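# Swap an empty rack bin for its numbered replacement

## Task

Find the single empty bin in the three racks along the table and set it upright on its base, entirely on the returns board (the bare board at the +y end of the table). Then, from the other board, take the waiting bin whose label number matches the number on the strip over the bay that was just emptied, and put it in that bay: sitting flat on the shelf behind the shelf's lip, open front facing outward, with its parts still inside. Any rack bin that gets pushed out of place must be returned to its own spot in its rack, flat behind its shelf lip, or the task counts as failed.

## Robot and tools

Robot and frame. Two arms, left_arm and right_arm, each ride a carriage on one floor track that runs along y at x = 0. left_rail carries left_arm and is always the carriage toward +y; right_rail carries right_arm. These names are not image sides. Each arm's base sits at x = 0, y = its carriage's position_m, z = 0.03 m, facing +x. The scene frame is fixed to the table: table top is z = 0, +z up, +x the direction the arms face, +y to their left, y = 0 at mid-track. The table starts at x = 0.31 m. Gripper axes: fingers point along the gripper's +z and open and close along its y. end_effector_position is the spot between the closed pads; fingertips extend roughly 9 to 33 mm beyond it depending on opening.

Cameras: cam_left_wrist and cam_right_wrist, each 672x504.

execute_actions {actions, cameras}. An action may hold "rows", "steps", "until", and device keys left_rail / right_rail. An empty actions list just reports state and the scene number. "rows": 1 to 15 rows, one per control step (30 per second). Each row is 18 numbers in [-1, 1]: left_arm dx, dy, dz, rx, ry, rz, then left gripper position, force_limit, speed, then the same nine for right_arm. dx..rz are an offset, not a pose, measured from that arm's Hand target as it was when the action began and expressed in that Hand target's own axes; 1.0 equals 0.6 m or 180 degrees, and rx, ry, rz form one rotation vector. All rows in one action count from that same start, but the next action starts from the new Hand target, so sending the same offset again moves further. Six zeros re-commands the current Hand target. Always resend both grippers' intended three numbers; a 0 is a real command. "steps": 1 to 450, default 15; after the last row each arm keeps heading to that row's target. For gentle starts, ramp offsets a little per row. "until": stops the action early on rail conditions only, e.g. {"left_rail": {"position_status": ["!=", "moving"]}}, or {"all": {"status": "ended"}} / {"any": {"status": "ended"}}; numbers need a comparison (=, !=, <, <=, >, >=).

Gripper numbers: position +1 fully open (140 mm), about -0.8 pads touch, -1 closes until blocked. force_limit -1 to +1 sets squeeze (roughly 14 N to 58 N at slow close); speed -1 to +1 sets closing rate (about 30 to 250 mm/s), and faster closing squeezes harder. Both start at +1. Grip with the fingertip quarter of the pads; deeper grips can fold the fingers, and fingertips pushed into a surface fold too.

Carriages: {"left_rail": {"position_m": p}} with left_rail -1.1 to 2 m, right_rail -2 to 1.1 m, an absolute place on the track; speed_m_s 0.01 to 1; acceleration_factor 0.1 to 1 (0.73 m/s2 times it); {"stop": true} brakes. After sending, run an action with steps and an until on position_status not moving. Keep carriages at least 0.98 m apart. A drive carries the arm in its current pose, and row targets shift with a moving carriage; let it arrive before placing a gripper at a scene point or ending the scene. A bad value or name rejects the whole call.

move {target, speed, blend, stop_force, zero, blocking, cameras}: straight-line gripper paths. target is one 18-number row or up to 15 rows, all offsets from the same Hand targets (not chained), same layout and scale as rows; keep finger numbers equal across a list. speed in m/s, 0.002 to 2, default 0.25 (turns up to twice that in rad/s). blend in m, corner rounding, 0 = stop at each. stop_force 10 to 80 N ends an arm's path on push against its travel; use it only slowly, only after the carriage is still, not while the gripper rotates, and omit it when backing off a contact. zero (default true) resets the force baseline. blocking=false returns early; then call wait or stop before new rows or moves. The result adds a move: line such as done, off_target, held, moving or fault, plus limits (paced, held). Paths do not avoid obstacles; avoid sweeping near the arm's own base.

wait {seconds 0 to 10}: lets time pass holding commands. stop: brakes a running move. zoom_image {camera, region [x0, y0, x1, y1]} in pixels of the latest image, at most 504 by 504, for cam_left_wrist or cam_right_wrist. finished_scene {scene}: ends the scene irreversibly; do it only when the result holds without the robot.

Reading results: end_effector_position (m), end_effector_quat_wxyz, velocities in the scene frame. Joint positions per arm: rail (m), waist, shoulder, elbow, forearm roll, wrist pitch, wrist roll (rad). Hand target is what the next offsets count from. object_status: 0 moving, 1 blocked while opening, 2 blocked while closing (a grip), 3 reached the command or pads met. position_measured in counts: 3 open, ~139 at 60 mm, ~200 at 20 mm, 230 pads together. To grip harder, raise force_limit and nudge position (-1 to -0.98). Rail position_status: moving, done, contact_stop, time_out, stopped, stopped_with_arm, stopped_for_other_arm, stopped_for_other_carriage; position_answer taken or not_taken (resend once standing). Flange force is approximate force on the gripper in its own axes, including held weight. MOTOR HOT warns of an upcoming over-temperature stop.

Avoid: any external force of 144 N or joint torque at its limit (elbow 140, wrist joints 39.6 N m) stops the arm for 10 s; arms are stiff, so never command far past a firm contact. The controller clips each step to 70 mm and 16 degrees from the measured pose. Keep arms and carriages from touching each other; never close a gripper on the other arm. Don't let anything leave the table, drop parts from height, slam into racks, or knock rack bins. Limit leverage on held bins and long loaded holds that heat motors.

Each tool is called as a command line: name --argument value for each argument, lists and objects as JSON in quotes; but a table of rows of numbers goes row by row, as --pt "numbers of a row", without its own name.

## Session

execute_actions --actions '[]' --cameras '[]'

move --target '[-0.3,0,-0.15,0,0.33,0,1,1,1,-0.3,0,-0.15,0,0.33,0,1,1,1]'

execute_actions --actions '[{"left_rail":{"position_m":1.9},"right_rail":{"position_m":-0.4},"steps":300,"until":{"all":{"status":"ended"}}}]'

execute_actions --actions '[{"right_rail":{"position_m":-1.98},"steps":300,"until":{"all":{"status":"ended"}}}]'

Scene clock: 0.00 s.
left_arm: end_effector_position=(+0.6500, +0.9460, +0.3520) position_measured=3 object_status=3 end_effector_quat_wxyz=(+0.000, +1.000, +0.000, +0.000) | right_arm: end_effector_position=(+0.6500, -0.6717, +0.3520) position_measured=3 object_status=3 end_effector_quat_wxyz=(+0.000, +1.000, +0.000, +0.000)
Joint positions: left_arm=[0.946 -0.053 0.164 1.605 0 1.373 1.518] | right_arm=[-0.672 -0.053 0.164 1.605 0 1.373 1.518]
Joint velocities: within noise
Joint torques (N m): no reading
Flange force (N): no reading
Hand target: left_arm +0.6500, +0.9460, +0.3520; +0.000, +1.000, +0.000, +0.000 | right_arm +0.6500, -0.6717, +0.3520; +0.000, +1.000, +0.000, +0.000
Tool commands: left_gripper/position=+1.0 left_gripper/force_limit=+1.0 left_gripper/speed=+1.0 right_gripper/position=+1.0 right_gripper/force_limit=+1.0 right_gripper/speed=+1.0
left_rail: position_m=0.946 position_status=done
right_rail: position_m=-0.672 position_status=done
No camera images: "cameras" was empty.

Scene clock: 2.70 s.
left_arm: end_effector_position=(+0.4700, +0.9461, +0.4420) position_measured=3 object_status=3 end_effector_quat_wxyz=(+0.000, +0.869, +0.000, +0.495) | right_arm: end_effector_position=(+0.4700, -0.6717, +0.4420) position_measured=3 object_status=3 end_effector_quat_wxyz=(+0.000, +0.869, +0.000, +0.495)
Joint positions: left_arm=[0.946 -0.188 -0.649 2.337 0.377 0.453 1.132] | right_arm=[-0.672 -0.188 -0.649 2.337 0.377 0.453 1.132]
Joint torques (N m): left_arm=[2.52 20.01 -46.07 4.59 -1.61 -0.13] | right_arm=[-4.75 17.46 -46.67 4.55 -2.23 -0.36]
Flange force (N): left_arm=[0.0 0.0 0.0] | right_arm=[0.0 0.0 0.0]
Hand target: left_arm +0.4700, +0.9460, +0.4420; +0.000, +0.869, +0.000, +0.495 | right_arm +0.4700, -0.6717, +0.4420; +0.000, +0.869, +0.000, +0.495
Off the commanded pose: left_arm 0.000 m, 0 deg | right_arm 0.000 m, 0 deg.
left_rail: position_m=0.946 position_status=done
right_rail: position_m=-0.672 position_status=done
move: done

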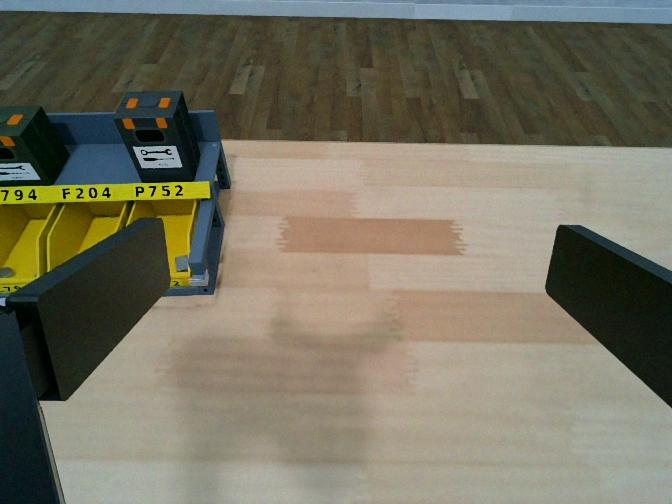

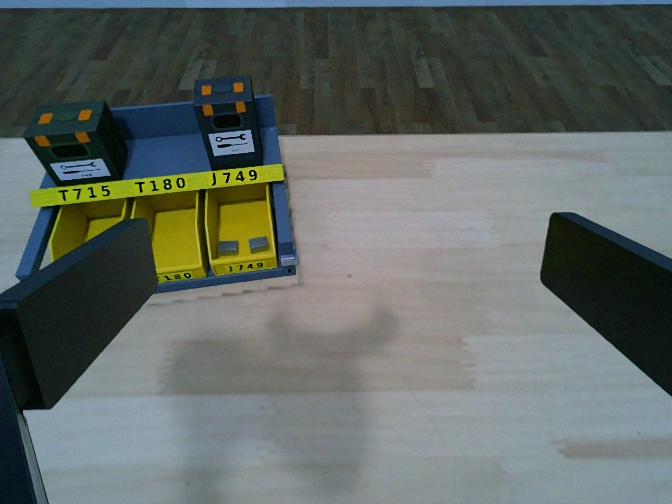

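Scene clock: 5.23 s.
left_arm: end_effector_position=(+0.4700, +1.8999, +0.4420) position_measured=3 object_status=3 end_effector_quat_wxyz=(+0.000, +0.869, +0.000, +0.495) | right_arm: end_effector_position=(+0.4700, -0.4000, +0.4420) position_measured=3 object_status=3 end_effector_quat_wxyz=(+0.000, +0.869, +0.000, +0.495)
Joint positions: left_arm=[1.9 -0.189 -0.649 2.337 0.378 0.453 1.131] | right_arm=[-0.4 -0.189 -0.649 2.337 0.378 0.453 1.131]
Joint torques (N m): left_arm=[2.62 20.01 -46.17 4.54 -1.58 -0.2] | right_arm=[-4.58 17.44 -46.66 4.47 -2.21 -0.41]
Flange force (N): left_arm=[0.0 0.0 0.0] | right_arm=[0.0 0.0 0.0]
Hand target: left_arm +0.4700, +1.8999, +0.4420; +0.000, +0.869, +0.000, +0.495 | right_arm +0.4700, -0.4000, +0.4420; +0.000, +0.869, +0.000, +0.495
Tool commands: left_gripper/position=+1.0 left_gripper/force_limit=+1.0 left_gripper/speed=+1.0 right_gripper/position=+1.0 right_gripper/force_limit=+1.0 right_gripper/speed=+1.0
Off the commanded pose: left_arm 0.000 m, 0 deg | right_arm 0.000 m, 0 deg.
left_rail: position_m=1.900 position_status=done
right_rail: position_m=-0.400 position_status=done

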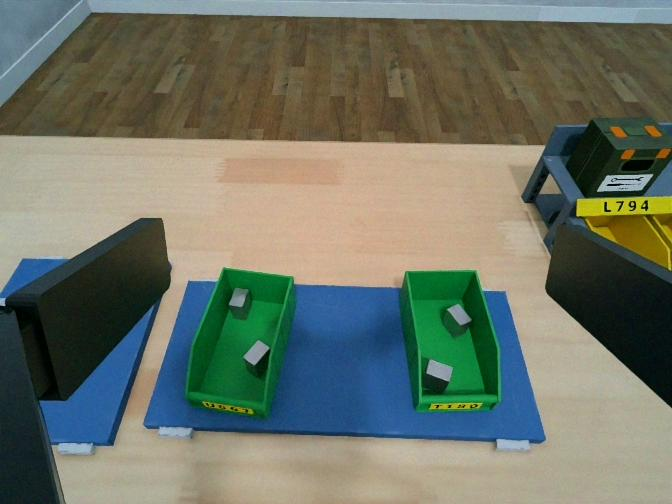

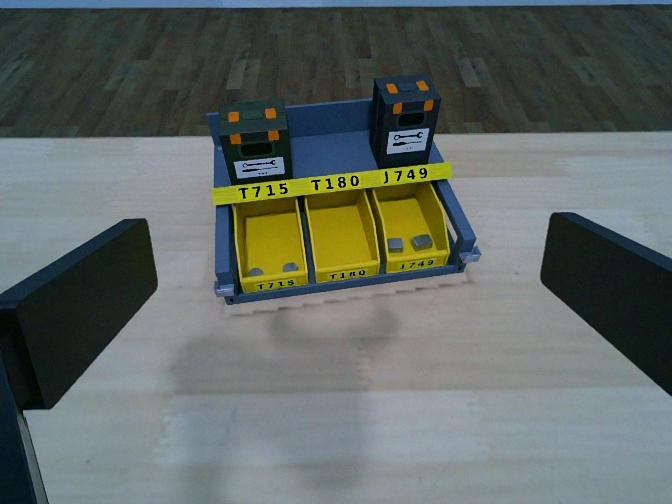

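Scene clock: 8.43 s.
left_arm: end_effector_position=(+0.4700, +1.9000, +0.4420) position_measured=3 object_status=3 end_effector_quat_wxyz=(+0.000, +0.869, +0.000, +0.495) | right_arm: end_effector_position=(+0.4700, -1.9799, +0.4420) position_measured=3 object_status=3 end_effector_quat_wxyz=(+0.000, +0.869, +0.000, +0.495)
Joint positions: left_arm=[1.9 -0.189 -0.649 2.337 0.378 0.453 1.131] | right_arm=[-1.98 -0.189 -0.649 2.337 0.378 0.453 1.131]
Joint torques (N m): left_arm=[2.44 20.02 -46.08 4.56 -1.61 -0.19] | right_arm=[-4.45 17.15 -47 4.47 -2.19 -0.37]
Flange force (N): left_arm=[0.0 0.0 0.0] | right_arm=[0.0 0.0 0.0]
Hand target: left_arm +0.4700, +1.9000, +0.4420; +0.000, +0.869, +0.000, +0.495 | right_arm +0.4700, -1.9799, +0.4420; +0.000, +0.869, +0.000, +0.495
Tool commands: left_gripper/position=+1.0 left_gripper/force_limit=+1.0 left_gripper/speed=+1.0 right_gripper/position=+1.0 right_gripper/force_limit=+1.0 right_gripper/speed=+1.0
Off the commanded pose: left_arm 0.000 m, 0 deg | right_arm 0.000 m, 0 deg.
left_rail: position_m=1.900 position_status=done
right_rail: position_m=-1.980 position_status=done

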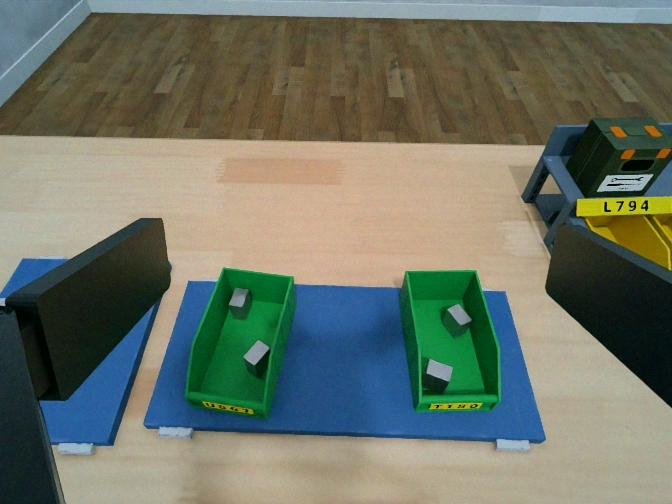

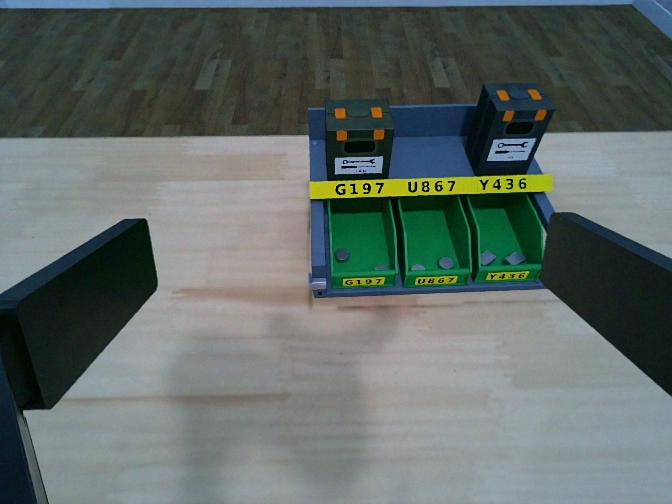

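execute_actions --actions '[{"left_rail":{"position_m":-0.4,"speed_m_s":0.9},"steps":300,"until":{"left_rail":{"position_status":["!=","moving"]}}}]' --cameras '["cam_left_wrist"]'

Scene clock: 43.47 s.
left_arm: end_effector_position=(+0.4700, -0.3999, +0.4420) position_measured=3 object_status=3 end_effector_quat_wxyz=(+0.000, +0.869, +0.000, +0.495) | right_arm: end_effector_position=(+0.4700, -1.9800, +0.4420) position_measured=3 object_status=3 end_effector_quat_wxyz=(+0.000, +0.869, +0.000, +0.495)
Joint positions: left_arm=[-0.4 -0.189 -0.649 2.337 0.378 0.453 1.131] | right_arm=[-1.98 -0.189 -0.649 2.337 0.378 0.453 1.131]
Joint torques (N m): left_arm=[2.93 20 -46.02 4.56 -1.57 -0.15] | right_arm=[-4.83 17.26 -46.61 4.52 -2.2 -0.41]
Flange force (N): left_arm=[0.0 0.0 0.0] | right_arm=[0.0 0.0 0.0]
Hand target: left_arm +0.4700, -0.3999, +0.4420; +0.000, +0.869, +0.000, +0.495 | right_arm +0.4700, -1.9800, +0.4420; +0.000, +0.869, +0.000, +0.495
Tool commands: left_gripper/position=+1.0 left_gripper/force_limit=+1.0 left_gripper/speed=+1.0 right_gripper/position=+1.0 right_gripper/force_limit=+1.0 right_gripper/speed=+1.0
Off the commanded pose: left_arm 0.000 m, 0 deg | right_arm 0.000 m, 0 deg.
left_rail: position_m=-0.400 speed_m_s=0.90 position_status=done
right_rail: position_m=-1.980 position_status=done
Images, in order (width x height): cam_left_wrist 672x504.

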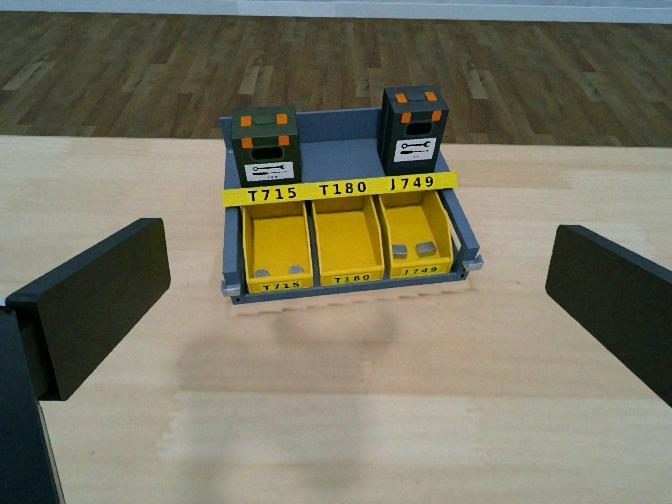

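move --target '[0,0,0,0,-0.33,0,-0.3,-0.5,1,0,0,0,0,0,0,1,1,1]' --cameras '[]'

move --target '[0.45,0.033,0.35,0,0,-0.556,-0.3,-0.5,1,0,0,0,0,0,0,1,1,1]' --cameras '["cam_left_wrist"]'

Scene clock: 55.97 s.
left_arm: end_effector_position=(+0.4700, -0.4000, +0.4420) position_measured=167 object_status=3 end_effector_quat_wxyz=(+0.000, +1.000, +0.000, +0.000) | right_arm: end_effector_position=(+0.4700, -1.9800, +0.4420) position_measured=3 object_status=3 end_effector_quat_wxyz=(+0.000, +0.869, +0.000, +0.495)
Joint positions: left_arm=[-0.4 -0.073 -0.145 1.755 0 1.532 1.497] | right_arm=[-1.98 -0.189 -0.649 2.337 0.378 0.453 1.131]
Joint torques (N m): left_arm=[2.58 -24.71 -44.02 4.45 0.43 -0.14] | right_arm=[-4.48 16.82 -46.55 4.56 -2.22 -0.32]
Flange force (N): left_arm=[-6.6 5.5 4.3] | right_arm=[0.0 0.0 0.0]
Hand target: left_arm +0.4700, -0.4000, +0.4420; +0.000, +1.000, +0.000, +0.000 | right_arm +0.4700, -1.9800, +0.4420; +0.000, +0.869, +0.000, +0.495
Off the commanded pose: left_arm 0.000 m, 0 deg | right_arm 0.000 m, 0 deg.
left_rail: position_m=-0.400 speed_m_s=0.90 position_status=done
right_rail: position_m=-1.980 position_status=done
move: done
No camera images: "cameras" was empty.

Scene clock: 59.87 s.
left_arm: end_effector_position=(+0.7400, -0.4198, +0.2320) position_measured=167 object_status=3 end_effector_quat_wxyz=(+0.000, +0.642, +0.766, +0.000) | right_arm: end_effector_position=(+0.4700, -1.9800, +0.4420) position_measured=3 object_status=3 end_effector_quat_wxyz=(+0.000, +0.869, +0.000, +0.495)
Joint positions: left_arm=[-0.4 -0.073 0.358 1.577 0 1.207 -0.249] | right_arm=[-1.98 -0.189 -0.649 2.337 0.378 0.453 1.131]
Joint torques (N m): left_arm=[2.35 -72.41 -41.15 4.17 0.45 -0.1] | right_arm=[-4.68 17.01 -46.72 4.47 -2.25 -0.4]
Flange force (N): left_arm=[-1.3 -9.5 1.2] | right_arm=[0.0 0.0 0.0]
Hand target: left_arm +0.7400, -0.4198, +0.2320; +0.000, +0.642, +0.766, +0.000 | right_arm +0.4700, -1.9800, +0.4420; +0.000, +0.869, +0.000, +0.495
Off the commanded pose: left_arm 0.000 m, 0 deg | right_arm 0.000 m, 0 deg.
left_rail: position_m=-0.400 speed_m_s=0.90 position_status=done
right_rail: position_m=-1.980 position_status=done
move: done
Images, in order (width x height): cam_left_wrist 672x504.

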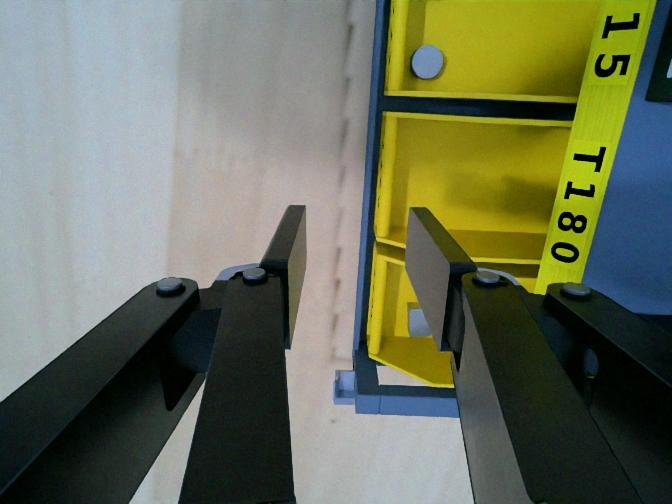

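move --target '[-0.007,0.045,0.145,0,0,0,-0.3,-0.5,1,0,0,0,0,0,0,1,1,1]' --cameras '["cam_left_wrist"]'

Scene clock: 66.53 s.
left_arm: end_effector_position=(+0.7673, -0.4192, +0.1451) position_measured=167 object_status=3 end_effector_quat_wxyz=(+0.000, +0.642, +0.766, +0.000) | right_arm: end_effector_position=(+0.4700, -1.9800, +0.4420) position_measured=3 object_status=3 end_effector_quat_wxyz=(+0.000, +0.869, +0.000, +0.495)
Joint positions: left_arm=[-0.4 -0.07 0.456 1.602 0 1.084 -0.246] | right_arm=[-1.98 -0.189 -0.649 2.337 0.378 0.453 1.131]
Joint torques (N m): left_arm=[2.48 -80.03 -39.03 3.97 0.47 -0.17] | right_arm=[-4.71 17.36 -46.68 4.61 -2.17 -0.34]
Flange force (N): left_arm=[-1.3 -8.9 0.4] | right_arm=[0.0 0.0 0.0]
Hand target: left_arm +0.7673, -0.4192, +0.1450; +0.000, +0.642, +0.766, +0.000 | right_arm +0.4700, -1.9800, +0.4420; +0.000, +0.869, +0.000, +0.495
Off the commanded pose: left_arm 0.000 m, 0 deg | right_arm 0.000 m, 0 deg.
left_rail: position_m=-0.400 speed_m_s=0.90 position_status=done
right_rail: position_m=-1.980 position_status=done
move: done
Images, in order (width x height): cam_left_wrist 672x504.

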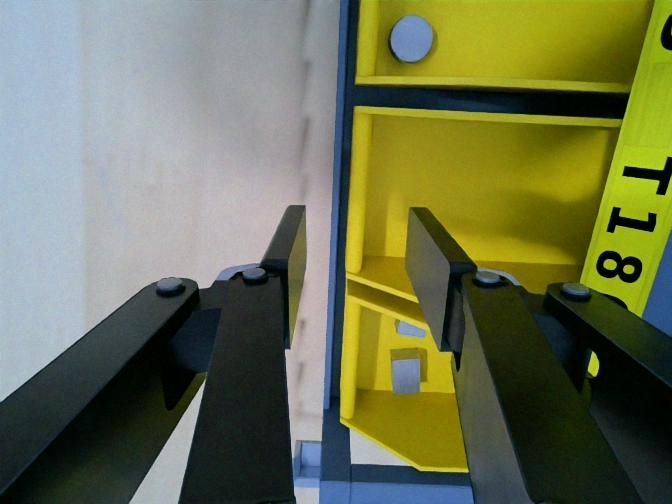

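move --target '[0.003,0.008,0.144,0,0,0,-0.3,-0.5,1,0,0,0,0,0,0,1,1,1]' --stop_force 20 --speed 0.1 --cameras '["cam_left_wrist"]'

execute_actions --actions '[{"rows":[[0,0,0,0,0,0,-1,-0.6,-0.9,0,0,0,0,0,0,1,1,1]],"steps":60},{"rows":[[0,0,0,0,0,0,-0.98,0.4,-0.9,0,0,0,0,0,0,1,1,1]],"steps":20}]' --cameras '["cam_left_wrist"]'

Scene clock: 74.27 s.
left_arm: end_effector_position=(+0.7718, -0.4166, +0.0586) position_measured=167 object_status=3 end_effector_quat_wxyz=(+0.000, +0.642, +0.766, +0.000) | right_arm: end_effector_position=(+0.4700, -1.9800, +0.4420) position_measured=3 object_status=3 end_effector_quat_wxyz=(+0.000, +0.869, +0.000, +0.495)
Joint positions: left_arm=[-0.4 -0.066 0.535 1.656 0 0.951 -0.242] | right_arm=[-1.98 -0.189 -0.649 2.337 0.378 0.453 1.131]
Joint torques (N m): left_arm=[2.42 -83.99 -36.03 3.62 0.5 -0.16] | right_arm=[-4.62 16.97 -46.76 4.54 -2.25 -0.37]
Flange force (N): left_arm=[-1.4 -9.0 -0.9] | right_arm=[0.0 0.0 0.0]
Hand target: left_arm +0.7718, -0.4166, +0.0586; +0.000, +0.642, +0.766, +0.000 | right_arm +0.4700, -1.9800, +0.4420; +0.000, +0.869, +0.000, +0.495
Off the commanded pose: left_arm 0.000 m, 0 deg | right_arm 0.000 m, 0 deg.
left_rail: position_m=-0.400 speed_m_s=0.90 position_status=done
right_rail: position_m=-1.980 position_status=done
move: done
Images, in order (width x height): cam_left_wrist 672x504.

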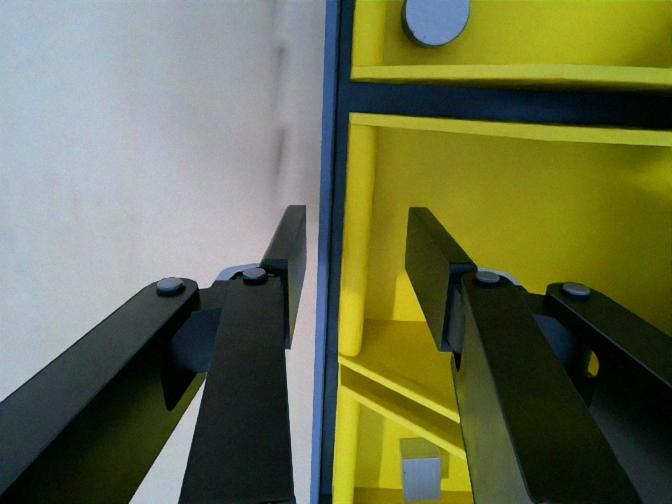

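Scene clock: 77.13 s.
left_arm: end_effector_position=(+0.7717, -0.4166, +0.0586) position_measured=218 object_status=2 end_effector_quat_wxyz=(+0.000, +0.642, +0.766, +0.000) | right_arm: end_effector_position=(+0.4700, -1.9800, +0.4420) position_measured=3 object_status=3 end_effector_quat_wxyz=(+0.000, +0.869, +0.000, +0.495)
Joint positions: left_arm=[-0.4 -0.066 0.535 1.656 0 0.951 -0.242] | right_arm=[-1.98 -0.189 -0.649 2.337 0.378 0.453 1.131]
Joint torques (N m): left_arm=[2.85 -74.32 -30.85 3.79 0.03 -0.17] | right_arm=[-4.67 17.11 -46.76 4.54 -2.17 -0.42]
Flange force (N): left_arm=[-2.3 -9.6 -14.1] | right_arm=[0.0 0.0 0.0]
Flange force at the end of the 1st action (N): left_arm=[-1.6 -8.6 -3.5] | right_arm=[0.0 0.0 0.0]
Hand target: left_arm +0.7718, -0.4166, +0.0586; +0.000, +0.642, +0.766, +0.000 | right_arm +0.4700, -1.9800, +0.4420; +0.000, +0.869, +0.000, +0.495
Off the commanded pose: left_arm 0.000 m, 0 deg | right_arm 0.000 m, 0 deg.
left_rail: position_m=-0.400 speed_m_s=0.90 position_status=done
right_rail: position_m=-1.980 position_status=done
Images, in order (width x height): cam_left_wrist 672x504.

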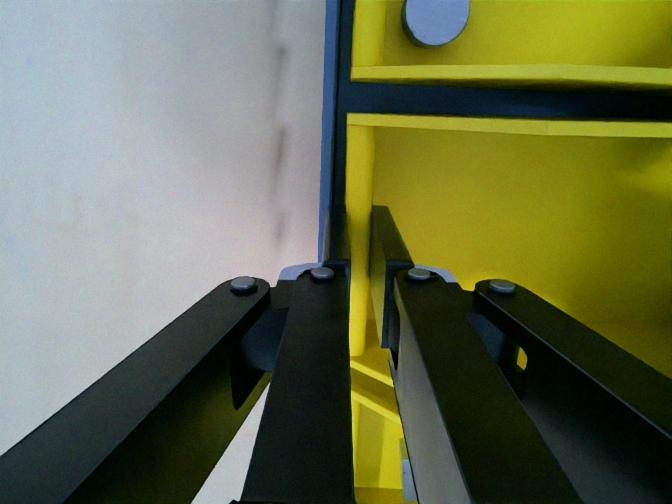

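Gripped. Lift and pull out.

move --pt "0 0 -0.045 0 0 0 -0.98 0.4 -0.9 0 0 0 0 0 0 1 1 1" --pt "0 -0.26 -0.045 0 0 0 -0.98 0.4 -0.9 0 0 0 0 0 0 1 1 1" --pt "0 -0.4 -0.35 0 0 0 -0.98 0.4 -0.9 0 0 0 0 0 0 1 1 1" --speed 0.12 --cameras '["cam_left_wrist"]'

Scene clock: 84.13 s.
left_arm: end_effector_position=(+0.5355, -0.4586, +0.2686) position_measured=218 object_status=2 end_effector_quat_wxyz=(+0.000, +0.642, +0.766, +0.000) | right_arm: end_effector_position=(+0.4700, -1.9800, +0.4420) position_measured=3 object_status=3 end_effector_quat_wxyz=(+0.000, +0.869, +0.000, +0.495)
Joint positions: left_arm=[-0.4 -0.173 0.026 1.913 0 1.203 -0.349] | right_arm=[-1.98 -0.189 -0.649 2.337 0.378 0.453 1.131]
Joint torques (N m): left_arm=[2.4 -40 -41.78 4.17 0.41 -0.11] | right_arm=[-4.16 17.54 -46.56 4.52 -2.06 -0.41]
Flange force (N): left_arm=[-2.4 -8.4 3.4] | right_arm=[0.0 0.0 0.0]
Hand target: left_arm +0.5355, -0.4586, +0.2686; +0.000, +0.642, +0.766, +0.000 | right_arm +0.4700, -1.9800, +0.4420; +0.000, +0.869, +0.000, +0.495
Off the commanded pose: left_arm 0.000 m, 0 deg | right_arm 0.000 m, 0 deg.
left_rail: position_m=-0.400 speed_m_s=0.90 position_status=done
right_rail: position_m=-1.980 position_status=done
move: done
Images, in order (width x height): cam_left_wrist 672x504.

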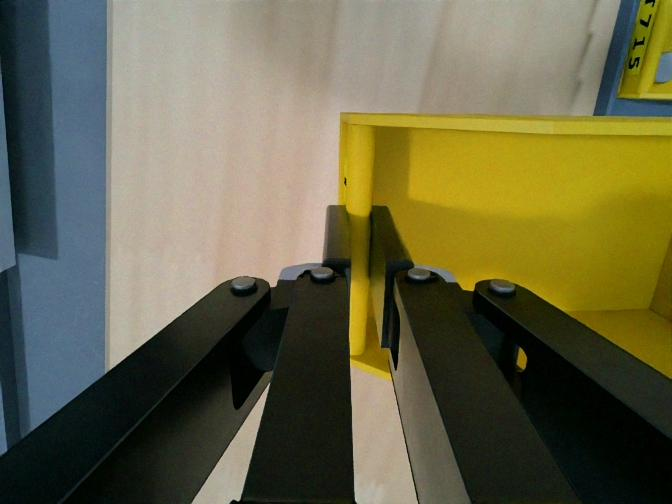

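move --target '[0,-0.07,0,0,0,0,-0.98,0.4,-0.9,0,0,0,0,0,0,1,1,1]' --cameras '[]'

execute_actions --actions '[{"left_rail":{"position_m":2.0,"speed_m_s":0.6,"acceleration_factor":0.4},"steps":400,"until":{"left_rail":{"position_status":["!=","moving"]}}}]' --cameras '["cam_left_wrist"]'

Scene clock: 91.07 s.
left_arm: end_effector_position=(+0.4941, -0.4660, +0.2686) position_measured=218 object_status=2 end_effector_quat_wxyz=(+0.000, +0.642, +0.766, +0.000) | right_arm: end_effector_position=(+0.4700, -1.9800, +0.4420) position_measured=3 object_status=3 end_effector_quat_wxyz=(+0.000, +0.869, +0.000, +0.495)
Joint positions: left_arm=[-0.4 -0.202 -0.039 1.978 0 1.203 -0.378] | right_arm=[-1.98 -0.189 -0.649 2.337 0.378 0.453 1.131]
Joint torques (N m): left_arm=[2.77 -33.4 -41.9 4.27 0.39 -0.14] | right_arm=[-4.74 17.36 -46.94 4.47 -2.16 -0.51]
Flange force (N): left_arm=[-3.2 -8.5 3.4] | right_arm=[0.0 0.0 0.0]
Hand target: left_arm +0.4941, -0.4660, +0.2686; +0.000, +0.642, +0.766, +0.000 | right_arm +0.4700, -1.9800, +0.4420; +0.000, +0.869, +0.000, +0.495
Off the commanded pose: left_arm 0.000 m, 0 deg | right_arm 0.000 m, 0 deg.
left_rail: position_m=-0.400 speed_m_s=0.90 position_status=done
right_rail: position_m=-1.980 position_status=done
move: done
No camera images: "cameras" was empty.

Scene clock: 97.33 s.
left_arm: end_effector_position=(+0.4941, +1.9337, +0.2686) position_measured=218 object_status=2 end_effector_quat_wxyz=(+0.000, +0.642, +0.766, +0.000) | right_arm: end_effector_position=(+0.4700, -1.9800, +0.4420) position_measured=3 object_status=3 end_effector_quat_wxyz=(+0.000, +0.869, +0.000, +0.495)
Joint positions: left_arm=[2 -0.202 -0.039 1.978 0 1.203 -0.378] | right_arm=[-1.98 -0.189 -0.649 2.337 0.378 0.453 1.131]
Joint torques (N m): left_arm=[2.78 -33.45 -41.83 4.23 0.38 -0.17] | right_arm=[-4.63 17.07 -46.7 4.55 -2.17 -0.34]
Flange force (N): left_arm=[-3.2 -8.2 3.1] | right_arm=[0.0 0.0 0.0]
Hand target: left_arm +0.4941, +1.9337, +0.2686; +0.000, +0.642, +0.766, +0.000 | right_arm +0.4700, -1.9800, +0.4420; +0.000, +0.869, +0.000, +0.495
Tool commands: left_gripper/position=-0.98 left_gripper/force_limit=+0.4 left_gripper/speed=-0.9 right_gripper/position=+1.0 right_gripper/force_limit=+1.0 right_gripper/speed=+1.0
Off the commanded pose: left_arm 0.000 m, 0 deg | right_arm 0.000 m, 0 deg.
left_rail: position_m=2.000 speed_m_s=0.60 position_status=done
right_rail: position_m=-1.980 position_status=done
Images, in order (width x height): cam_left_wrist 672x504.

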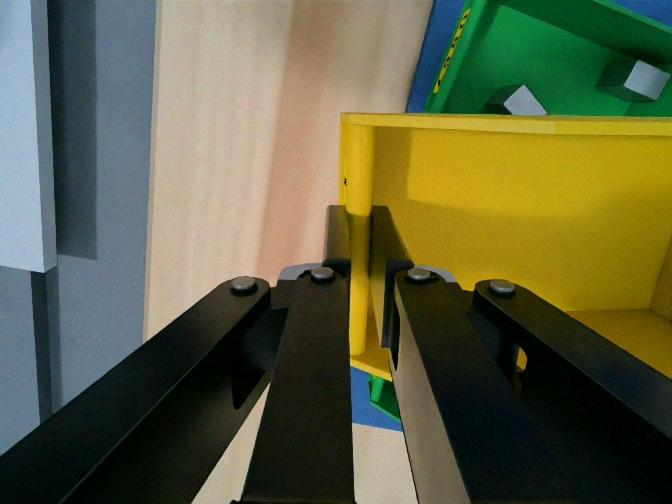

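move --target '[0.572,0.162,-0.03,0,0,0,-0.98,0.4,-0.9,0,0,0,0,0,0,1,1,1]' --cameras '["cam_left_wrist"]'

Scene clock: 102.33 s.
left_arm: end_effector_position=(+0.5298, +2.2886, +0.2866) position_measured=218 object_status=2 end_effector_quat_wxyz=(+0.000, +0.642, +0.766, +0.000) | right_arm: end_effector_position=(+0.4700, -1.9800, +0.4420) position_measured=3 object_status=3 end_effector_quat_wxyz=(+0.000, +0.869, +0.000, +0.495)
Joint positions: left_arm=[2 0.442 0.118 1.779 0 1.245 0.266] | right_arm=[-1.98 -0.189 -0.649 2.337 0.378 0.453 1.131]
Joint torques (N m): left_arm=[2.72 -50.66 -42.45 4.18 0.37 -0.11] | right_arm=[-4.43 17.55 -46.55 4.54 -2.28 -0.42]
Flange force (N): left_arm=[-6.6 -5.2 3.5] | right_arm=[0.0 0.0 0.0]
Hand target: left_arm +0.5297, +2.2887, +0.2866; +0.000, +0.642, +0.766, +0.000 | right_arm +0.4700, -1.9800, +0.4420; +0.000, +0.869, +0.000, +0.495
Off the commanded pose: left_arm 0.000 m, 0 deg | right_arm 0.000 m, 0 deg.
left_rail: position_m=2.000 speed_m_s=0.60 position_status=done
right_rail: position_m=-1.980 position_status=done
move: done
Images, in order (width x height): cam_left_wrist 672x504.

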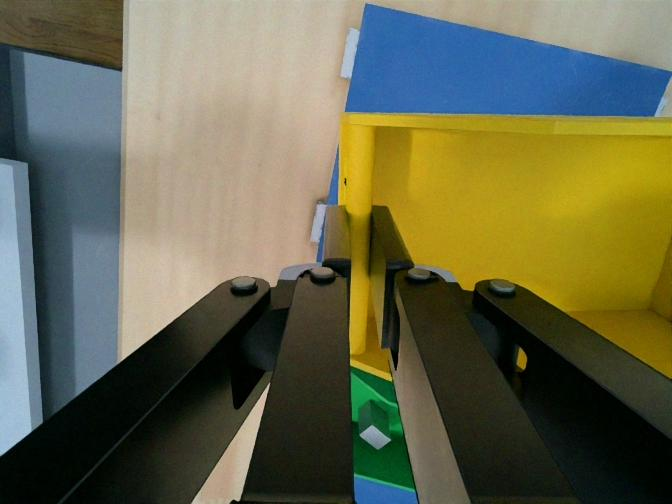

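move --target '[0.007,0.07,0.25,0,0,0.056,-0.98,0.4,-0.9,0,0,0,0,0,0,1,1,1]' --cameras '["cam_left_wrist"]'

Scene clock: 113.27 s.
left_arm: end_effector_position=(+0.5703, +2.3001, +0.1366) position_measured=218 object_status=2 end_effector_quat_wxyz=(+0.000, +0.707, +0.707, +0.000) | right_arm: end_effector_position=(+0.4700, -1.9800, +0.4420) position_measured=3 object_status=3 end_effector_quat_wxyz=(+0.000, +0.869, +0.000, +0.495)
Joint positions: left_arm=[2 0.431 0.289 1.864 0 0.988 0.431] | right_arm=[-1.98 -0.189 -0.649 2.337 0.378 0.453 1.131]
Joint torques (N m): left_arm=[2.61 -62.36 -37.65 3.65 0.33 -0.18] | right_arm=[-4.46 17.33 -46.56 4.56 -2.25 -0.38]
Flange force (N): left_arm=[-7.5 -5.8 0.7] | right_arm=[0.0 0.0 0.0]
Hand target: left_arm +0.5704, +2.3002, +0.1366; +0.000, +0.707, +0.707, +0.000 | right_arm +0.4700, -1.9800, +0.4420; +0.000, +0.869, +0.000, +0.495
Off the commanded pose: left_arm 0.000 m, 0 deg | right_arm 0.000 m, 0 deg.
left_rail: position_m=2.000 speed_m_s=0.60 position_status=done
right_rail: position_m=-1.980 position_status=done
move: done
Images, in order (width x height): cam_left_wrist 672x504.

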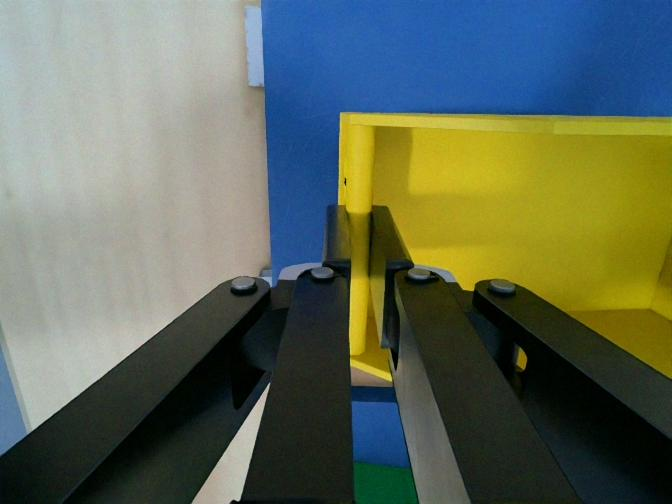

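move --target '[0,0,0.11,0,0,0,-0.98,0.4,-0.9,0,0,0,0,0,0,1,1,1]' --stop_force 10 --speed 0.04 --cameras '["cam_left_wrist"]'

execute_actions --actions '[{"rows":[[0,0,0,0,0,0,-0.3,0.4,-0.9,0,0,0,0,0,0,1,1,1]],"steps":50}]' --cameras '[]'

move --target '[0,-0.01,-0.35,0,0,0,-0.3,0.4,-0.9,0,0,0,0,0,0,1,1,1]' --cameras '["cam_left_wrist"]'

Scene clock: 122.07 s.
left_arm: end_effector_position=(+0.5704, +2.3002, +0.0706) position_measured=218 object_status=2 end_effector_quat_wxyz=(+0.000, +0.707, +0.707, +0.000) | right_arm: end_effector_position=(+0.4700, -1.9800, +0.4420) position_measured=3 object_status=3 end_effector_quat_wxyz=(+0.000, +0.869, +0.000, +0.495)
Joint positions: left_arm=[2 0.431 0.357 1.915 0 0.87 0.431] | right_arm=[-1.98 -0.189 -0.649 2.337 0.378 0.453 1.131]
Joint torques (N m): left_arm=[2.22 -63.24 -32.71 3.41 0.37 -0.13] | right_arm=[-4.69 16.89 -46.56 4.55 -2.23 -0.39]
Flange force (N): left_arm=[-7.1 -5.6 -4.3] | right_arm=[0.0 0.0 0.0]
Hand target: left_arm +0.5704, +2.3002, +0.0706; +0.000, +0.707, +0.707, +0.000 | right_arm +0.4700, -1.9800, +0.4420; +0.000, +0.869, +0.000, +0.495
Off the commanded pose: left_arm 0.000 m, 0 deg | right_arm 0.000 m, 0 deg.
left_rail: position_m=2.000 speed_m_s=0.60 position_status=done
right_rail: position_m=-1.980 position_status=done
move: done
Images, in order (width x height): cam_left_wrist 672x504.

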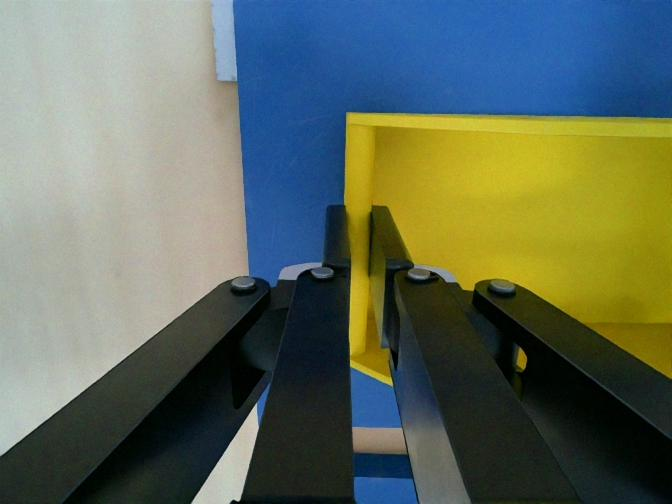

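Scene clock: 123.93 s.
left_arm: end_effector_position=(+0.5704, +2.3002, +0.0706) position_measured=167 object_status=3 end_effector_quat_wxyz=(+0.000, +0.707, +0.707, +0.000) | right_arm: end_effector_position=(+0.4700, -1.9800, +0.4420) position_measured=3 object_status=3 end_effector_quat_wxyz=(+0.000, +0.869, +0.000, +0.495)
Joint positions: left_arm=[2 0.431 0.357 1.915 0 0.87 0.431] | right_arm=[-1.98 -0.189 -0.649 2.337 0.378 0.453 1.131]
Joint torques (N m): left_arm=[2.61 -65.77 -33.82 3.4 0.49 -0.15] | right_arm=[-4.67 17.25 -46.57 4.53 -2.21 -0.42]
Flange force (N): left_arm=[-7.0 -4.4 -0.6] | right_arm=[0.0 0.0 0.0]
Hand target: left_arm +0.5704, +2.3002, +0.0706; +0.000, +0.707, +0.707, +0.000 | right_arm +0.4700, -1.9800, +0.4420; +0.000, +0.869, +0.000, +0.495
Off the commanded pose: left_arm 0.000 m, 0 deg | right_arm 0.000 m, 0 deg.
left_rail: position_m=2.000 speed_m_s=0.60 position_status=done
right_rail: position_m=-1.980 position_status=done
No camera images: "cameras" was empty.

Scene clock: 125.17 s.
left_arm: end_effector_position=(+0.5643, +2.3002, +0.2806) position_measured=167 object_status=3 end_effector_quat_wxyz=(+0.000, +0.707, +0.707, +0.000) | right_arm: end_effector_position=(+0.4700, -1.9800, +0.4420) position_measured=3 object_status=3 end_effector_quat_wxyz=(+0.000, +0.869, +0.000, +0.495)
Joint positions: left_arm=[2 0.435 0.177 1.721 0 1.244 0.435] | right_arm=[-1.98 -0.189 -0.649 2.337 0.378 0.453 1.131]
Joint torques (N m): left_arm=[2.68 -55.46 -41.37 4.23 0.39 -0.16] | right_arm=[-4.68 17.28 -46.63 4.48 -2.14 -0.4]
Flange force (N): left_arm=[-6.9 -4.4 1.4] | right_arm=[0.0 0.0 0.0]
Hand target: left_arm +0.5644, +2.3002, +0.2806; +0.000, +0.707, +0.707, +0.000 | right_arm +0.4700, -1.9800, +0.4420; +0.000, +0.869, +0.000, +0.495
Off the commanded pose: left_arm 0.000 m, 0 deg | right_arm 0.000 m, 0 deg.
left_rail: position_m=2.000 speed_m_s=0.60 position_status=done
right_rail: position_m=-1.980 position_status=done
move: done
Images, in order (width x height): cam_left_wrist 672x504.

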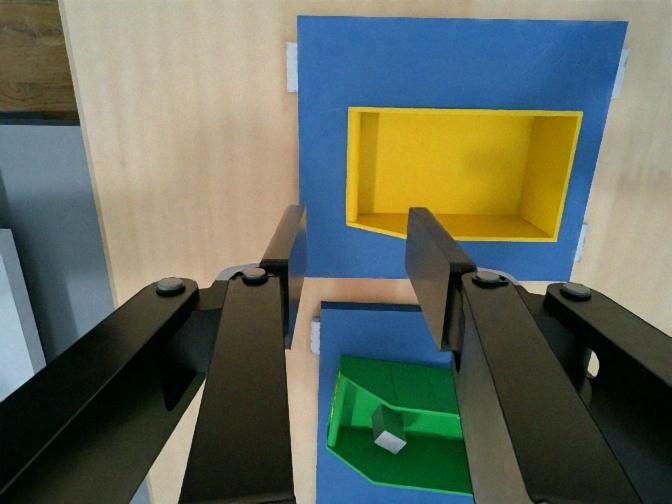

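move --target '[-0.9,0,-0.05,0,0,0,-0.3,0.4,-0.9,0,0,0,0,0,0,1,1,1]' --cameras '["cam_left_wrist"]'

Scene clock: 136.57 s.
left_arm: end_effector_position=(+0.5644, +1.7602, +0.3106) position_measured=167 object_status=3 end_effector_quat_wxyz=(+0.000, +0.707, +0.707, +0.000) | right_arm: end_effector_position=(+0.4700, -1.9800, +0.4420) position_measured=3 object_status=3 end_effector_quat_wxyz=(+0.000, +0.869, +0.000, +0.495)
Joint positions: left_arm=[2 -0.458 0.121 1.73 0 1.29 -0.458] | right_arm=[-1.98 -0.189 -0.649 2.337 0.378 0.453 1.131]
Joint torques (N m): left_arm=[3.43 -50.19 -42.11 4.27 0.53 -0.14] | right_arm=[-4.78 17.73 -46.6 4.51 -2.21 -0.44]
Flange force (N): left_arm=[-2.1 -9.1 2.2] | right_arm=[0.0 0.0 0.0]
Hand target: left_arm +0.5644, +1.7602, +0.3106; +0.000, +0.707, +0.707, +0.000 | right_arm +0.4700, -1.9800, +0.4420; +0.000, +0.869, +0.000, +0.495
Off the commanded pose: left_arm 0.000 m, 0 deg | right_arm 0.000 m, 0 deg.
left_rail: position_m=2.000 speed_m_s=0.60 position_status=done
right_rail: position_m=-1.980 position_status=done
move: done
Images, in order (width x height): cam_left_wrist 672x504.

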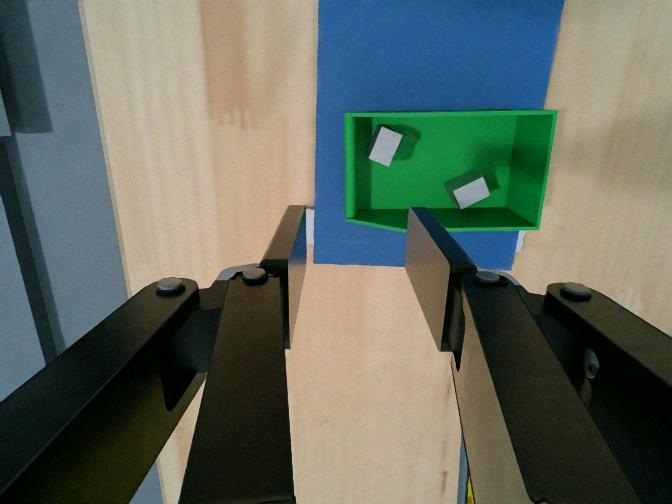

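move --target '[-0.087,-0.27,0,0,0,0.5,0.9,0.4,0.5,0,0,0,0,0,0,1,1,1]' --cameras '[]'

move --target '[-0.02,0,0.1,0,0.36,0,0.9,0.4,0.5,0,0,0,0,0,0,1,1,1]' --cameras '["cam_left_wrist"]'

Scene clock: 153.73 s.
left_arm: end_effector_position=(+0.4024, +1.7080, +0.3106) position_measured=16 object_status=3 end_effector_quat_wxyz=(+0.000, +1.000, +0.000, +0.000) | right_arm: end_effector_position=(+0.4700, -1.9800, +0.4420) position_measured=3 object_status=3 end_effector_quat_wxyz=(+0.000, +0.869, +0.000, +0.495)
Joint positions: left_arm=[2 -0.697 -0.065 1.923 0 1.284 0.874] | right_arm=[-1.98 -0.189 -0.649 2.337 0.378 0.453 1.131]
Joint torques (N m): left_arm=[2.33 -31.02 -42.21 4.31 0.39 -0.17] | right_arm=[-4.41 17.54 -46.9 4.5 -2.09 -0.39]
Flange force (N): left_arm=[-8.3 -0.6 2.4] | right_arm=[0.0 0.0 0.0]
Hand target: left_arm +0.4024, +1.7080, +0.3106; +0.000, +1.000, +0.000, +0.000 | right_arm +0.4700, -1.9800, +0.4420; +0.000, +0.869, +0.000, +0.495
Off the commanded pose: left_arm 0.000 m, 0 deg | right_arm 0.000 m, 0 deg.
left_rail: position_m=2.000 speed_m_s=0.60 position_status=done
right_rail: position_m=-1.980 position_status=done
move: done
No camera images: "cameras" was empty.

Scene clock: 156.43 s.
left_arm: end_effector_position=(+0.3904, +1.7080, +0.2506) position_measured=16 object_status=3 end_effector_quat_wxyz=(+0.000, +0.844, +0.000, +0.536) | right_arm: end_effector_position=(+0.4700, -1.9800, +0.4420) position_measured=3 object_status=3 end_effector_quat_wxyz=(+0.000, +0.869, +0.000, +0.495)
Joint positions: left_arm=[2 -1.386 -0.133 2.514 1.378 1.134 -0.726] | right_arm=[-1.98 -0.189 -0.649 2.337 0.378 0.453 1.131]
Joint torques (N m): left_arm=[2.66 -16.89 -34.35 2.25 2.05 -0.26] | right_arm=[-4.22 17.02 -46.62 4.47 -2.12 -0.43]
Flange force (N): left_arm=[-2.2 -4.6 -9.4] | right_arm=[0.0 0.0 0.0]
Hand target: left_arm +0.3904, +1.7080, +0.2506; +0.000, +0.844, +0.000, +0.536 | right_arm +0.4700, -1.9800, +0.4420; +0.000, +0.869, +0.000, +0.495
Off the commanded pose: left_arm 0.000 m, 0 deg | right_arm 0.000 m, 0 deg.
left_rail: position_m=2.000 speed_m_s=0.60 position_status=done
right_rail: position_m=-1.980 position_status=done
move: done
Images, in order (width x height): cam_left_wrist 672x504.

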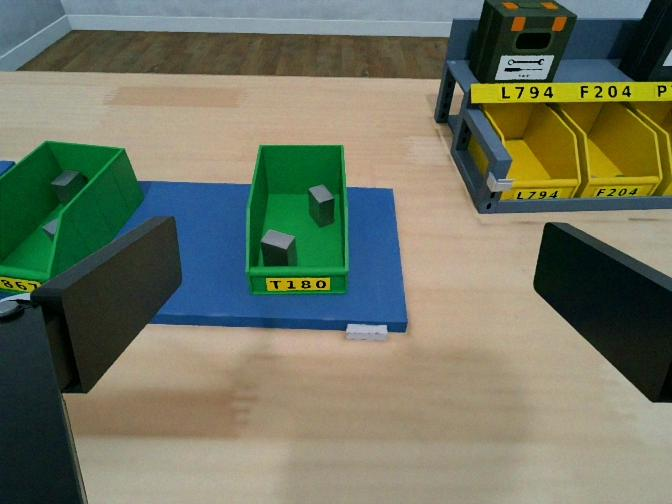

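move --target '[-0.135,-0.075,0.231,0,0,0,0.9,0.4,0.5,0,0,0,0,0,0,1,1,1]' --cameras '["cam_left_wrist"]'

Scene clock: 165.27 s.
left_arm: end_effector_position=(+0.4813, +1.7529, +0.1183) position_measured=16 object_status=3 end_effector_quat_wxyz=(+0.000, +0.844, +0.000, +0.536) | right_arm: end_effector_position=(+0.4700, -1.9800, +0.4420) position_measured=3 object_status=3 end_effector_quat_wxyz=(+0.000, +0.869, +0.000, +0.495)
Joint positions: left_arm=[2 -1.053 0.204 2.613 1.923 0.993 -1.234] | right_arm=[-1.98 -0.189 -0.649 2.337 0.378 0.453 1.131]
Joint torques (N m): left_arm=[1.3 -37.38 -20.11 0.14 2.77 -0.09] | right_arm=[-5.11 17 -46.67 4.46 -2.18 -0.4]
Flange force (N): left_arm=[2.6 -1.9 -8.0] | right_arm=[0.0 0.0 0.0]
Hand target: left_arm +0.4813, +1.7530, +0.1183; +0.000, +0.844, +0.000, +0.536 | right_arm +0.4700, -1.9800, +0.4420; +0.000, +0.869, +0.000, +0.495
Off the commanded pose: left_arm 0.000 m, 0 deg | right_arm 0.000 m, 0 deg.
left_rail: position_m=2.000 speed_m_s=0.60 position_status=done
right_rail: position_m=-1.980 position_status=done
move: done
Images, in order (width x height): cam_left_wrist 672x504.

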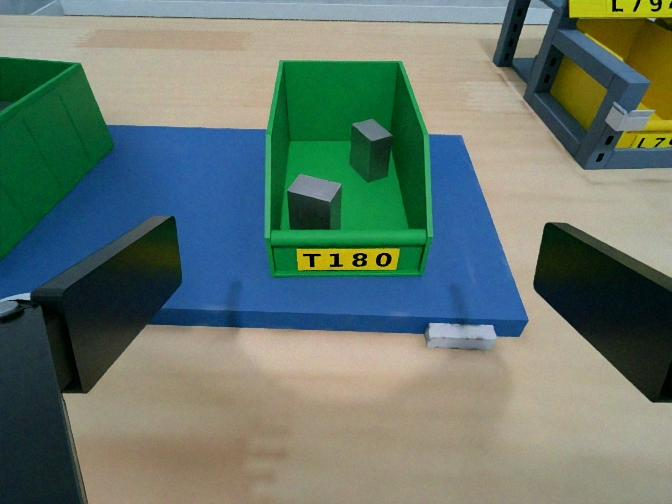

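move --target '[0,0,0.25,0,0,0,0.9,0.4,0.5,0,0,0,0,0,0,1,1,1]' --speed 0.12 --stop_force 20 --cameras '["cam_left_wrist"]'

execute_actions --actions '[{"rows":[[0,0,0,0,0,0,-1,-0.2,-0.9,0,0,0,0,0,0,1,1,1]],"steps":70}]' --cameras '["cam_left_wrist"]'

Scene clock: 171.93 s.
left_arm: end_effector_position=(+0.6170, +1.7530, +0.0544) position_measured=16 object_status=3 end_effector_quat_wxyz=(+0.000, +0.844, +0.000, +0.536) | right_arm: end_effector_position=(+0.4700, -1.9800, +0.4420) position_measured=3 object_status=3 end_effector_quat_wxyz=(+0.000, +0.869, +0.000, +0.495)
Joint positions: left_arm=[2 -0.749 0.453 2.457 2.297 0.968 -1.38] | right_arm=[-1.98 -0.189 -0.649 2.337 0.378 0.453 1.131]
Joint torques (N m): left_arm=[2.64 -57.41 -16.19 -0.31 2.82 -0.14] | right_arm=[-4.98 17.15 -46.47 4.53 -2.16 -0.42]
Flange force (N): left_arm=[2.9 2.5 -9.6] | right_arm=[0.0 0.0 0.0]
Hand target: left_arm +0.6170, +1.7530, +0.0544; +0.000, +0.844, +0.000, +0.536 | right_arm +0.4700, -1.9800, +0.4420; +0.000, +0.869, +0.000, +0.495
Off the commanded pose: left_arm 0.000 m, 0 deg | right_arm 0.000 m, 0 deg.
left_rail: position_m=2.000 speed_m_s=0.60 position_status=done
right_rail: position_m=-1.980 position_status=done
move: done
Images, in order (width x height): cam_left_wrist 672x504.

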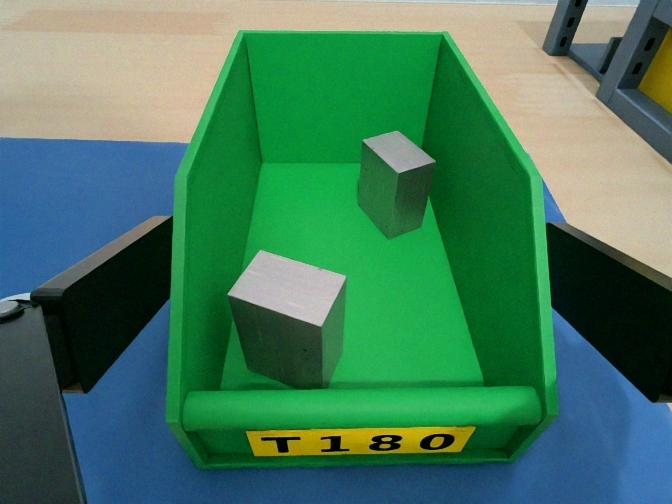

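Scene clock: 174.47 s.
left_arm: end_effector_position=(+0.6170, +1.7530, +0.0544) position_measured=75 object_status=2 end_effector_quat_wxyz=(+0.000, +0.844, +0.000, +0.536) | right_arm: end_effector_position=(+0.4700, -1.9800, +0.4420) position_measured=3 object_status=3 end_effector_quat_wxyz=(+0.000, +0.869, +0.000, +0.495)
Joint positions: left_arm=[2 -0.749 0.453 2.457 2.297 0.968 -1.38] | right_arm=[-1.98 -0.189 -0.649 2.337 0.378 0.453 1.131]
Joint torques (N m): left_arm=[3.04 -54.69 -16.84 -0.35 1.77 -0.32] | right_arm=[-4.04 17.66 -46.63 4.49 -2.19 -0.42]
Flange force (N): left_arm=[6.0 1.0 -15.4] | right_arm=[0.0 0.0 0.0]
Hand target: left_arm +0.6170, +1.7530, +0.0544; +0.000, +0.844, +0.000, +0.536 | right_arm +0.4700, -1.9800, +0.4420; +0.000, +0.869, +0.000, +0.495
Off the commanded pose: left_arm 0.000 m, 0 deg | right_arm 0.000 m, 0 deg.
left_rail: position_m=2.000 speed_m_s=0.60 position_status=done
right_rail: position_m=-1.980 position_status=done
Images, in order (width x height): cam_left_wrist 672x504.

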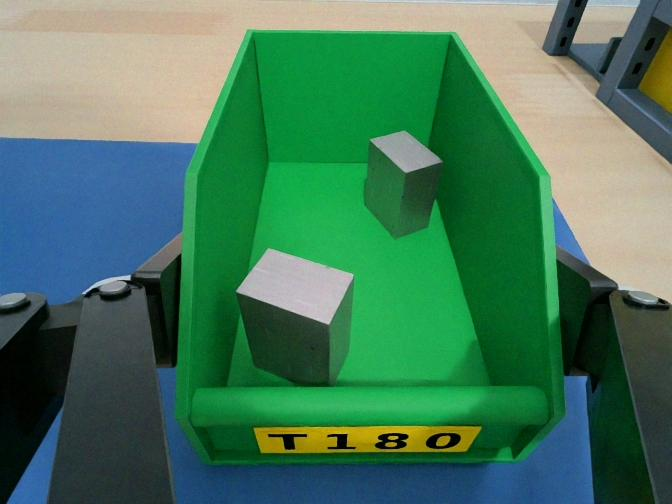

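execute_actions --actions '[{"rows":[[0,0,0,0,0,0,-0.98,0.2,-0.9,0,0,0,0,0,0,1,1,1]],"steps":25}]' --cameras '[]'

move --pt "0.256 0 -0.12 0 0 0 -0.98 0.2 -0.9 0 0 0 0 0 0 1 1 1" --pt "0.136 0 -0.376 0 0 0 -0.98 0.2 -0.9 0 0 0 0 0 0 1 1 1" --speed 0.12 --cameras '["cam_left_wrist"]'

Scene clock: 180.87 s.
left_arm: end_effector_position=(+0.6170, +1.7530, +0.0544) position_measured=77 object_status=2 end_effector_quat_wxyz=(+0.000, +0.844, +0.000, +0.536) | right_arm: end_effector_position=(+0.4700, -1.9800, +0.4420) position_measured=3 object_status=3 end_effector_quat_wxyz=(+0.000, +0.869, +0.000, +0.495)
Joint positions: left_arm=[2 -0.749 0.453 2.457 2.297 0.968 -1.38] | right_arm=[-1.98 -0.189 -0.649 2.337 0.378 0.453 1.131]
Joint torques (N m): left_arm=[4.12 -52.4 -16.02 -0.5 0.88 -0.34] | right_arm=[-4.32 16.81 -46.64 4.43 -2.11 -0.4]
Flange force (N): left_arm=[8.7 3.0 -19.2] | right_arm=[0.0 0.0 0.0]
Hand target: left_arm +0.6170, +1.7530, +0.0544; +0.000, +0.844, +0.000, +0.536 | right_arm +0.4700, -1.9800, +0.4420; +0.000, +0.869, +0.000, +0.495
Off the commanded pose: left_arm 0.000 m, 0 deg | right_arm 0.000 m, 0 deg.
left_rail: position_m=2.000 speed_m_s=0.60 position_status=done
right_rail: position_m=-1.980 position_status=done
No camera images: "cameras" was empty.

Scene clock: 184.27 s.
left_arm: end_effector_position=(+0.4476, +1.7530, +0.2243) position_measured=77 object_status=2 end_effector_quat_wxyz=(+0.000, +0.844, +0.000, +0.536) | right_arm: end_effector_position=(+0.4700, -1.9800, +0.4420) position_measured=3 object_status=3 end_effector_quat_wxyz=(+0.000, +0.869, +0.000, +0.495)
Joint positions: left_arm=[2 -1.155 -0.111 2.567 1.587 0.975 -0.796] | right_arm=[-1.98 -0.189 -0.649 2.337 0.378 0.453 1.131]
Joint torques (N m): left_arm=[2.84 -19.8 -35.45 2.41 3.37 -0.15] | right_arm=[-4.58 17.65 -47 4.45 -2.28 -0.36]
Flange force (N): left_arm=[-7.1 -1.4 -9.5] | right_arm=[0.0 0.0 0.0]
Hand target: left_arm +0.4476, +1.7530, +0.2243; +0.000, +0.844, +0.000, +0.536 | right_arm +0.4700, -1.9800, +0.4420; +0.000, +0.869, +0.000, +0.495
Off the commanded pose: left_arm 0.000 m, 0 deg | right_arm 0.000 m, 0 deg.
left_rail: position_m=2.000 speed_m_s=0.60 position_status=done
right_rail: position_m=-1.980 position_status=done
move: done
Images, in order (width x height): cam_left_wrist 672x504.

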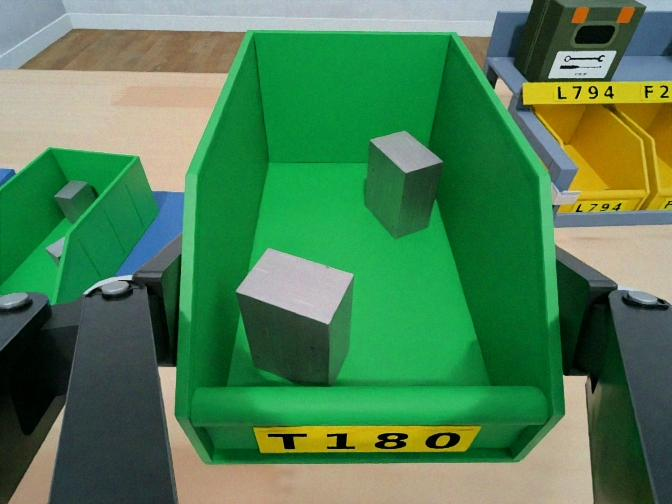

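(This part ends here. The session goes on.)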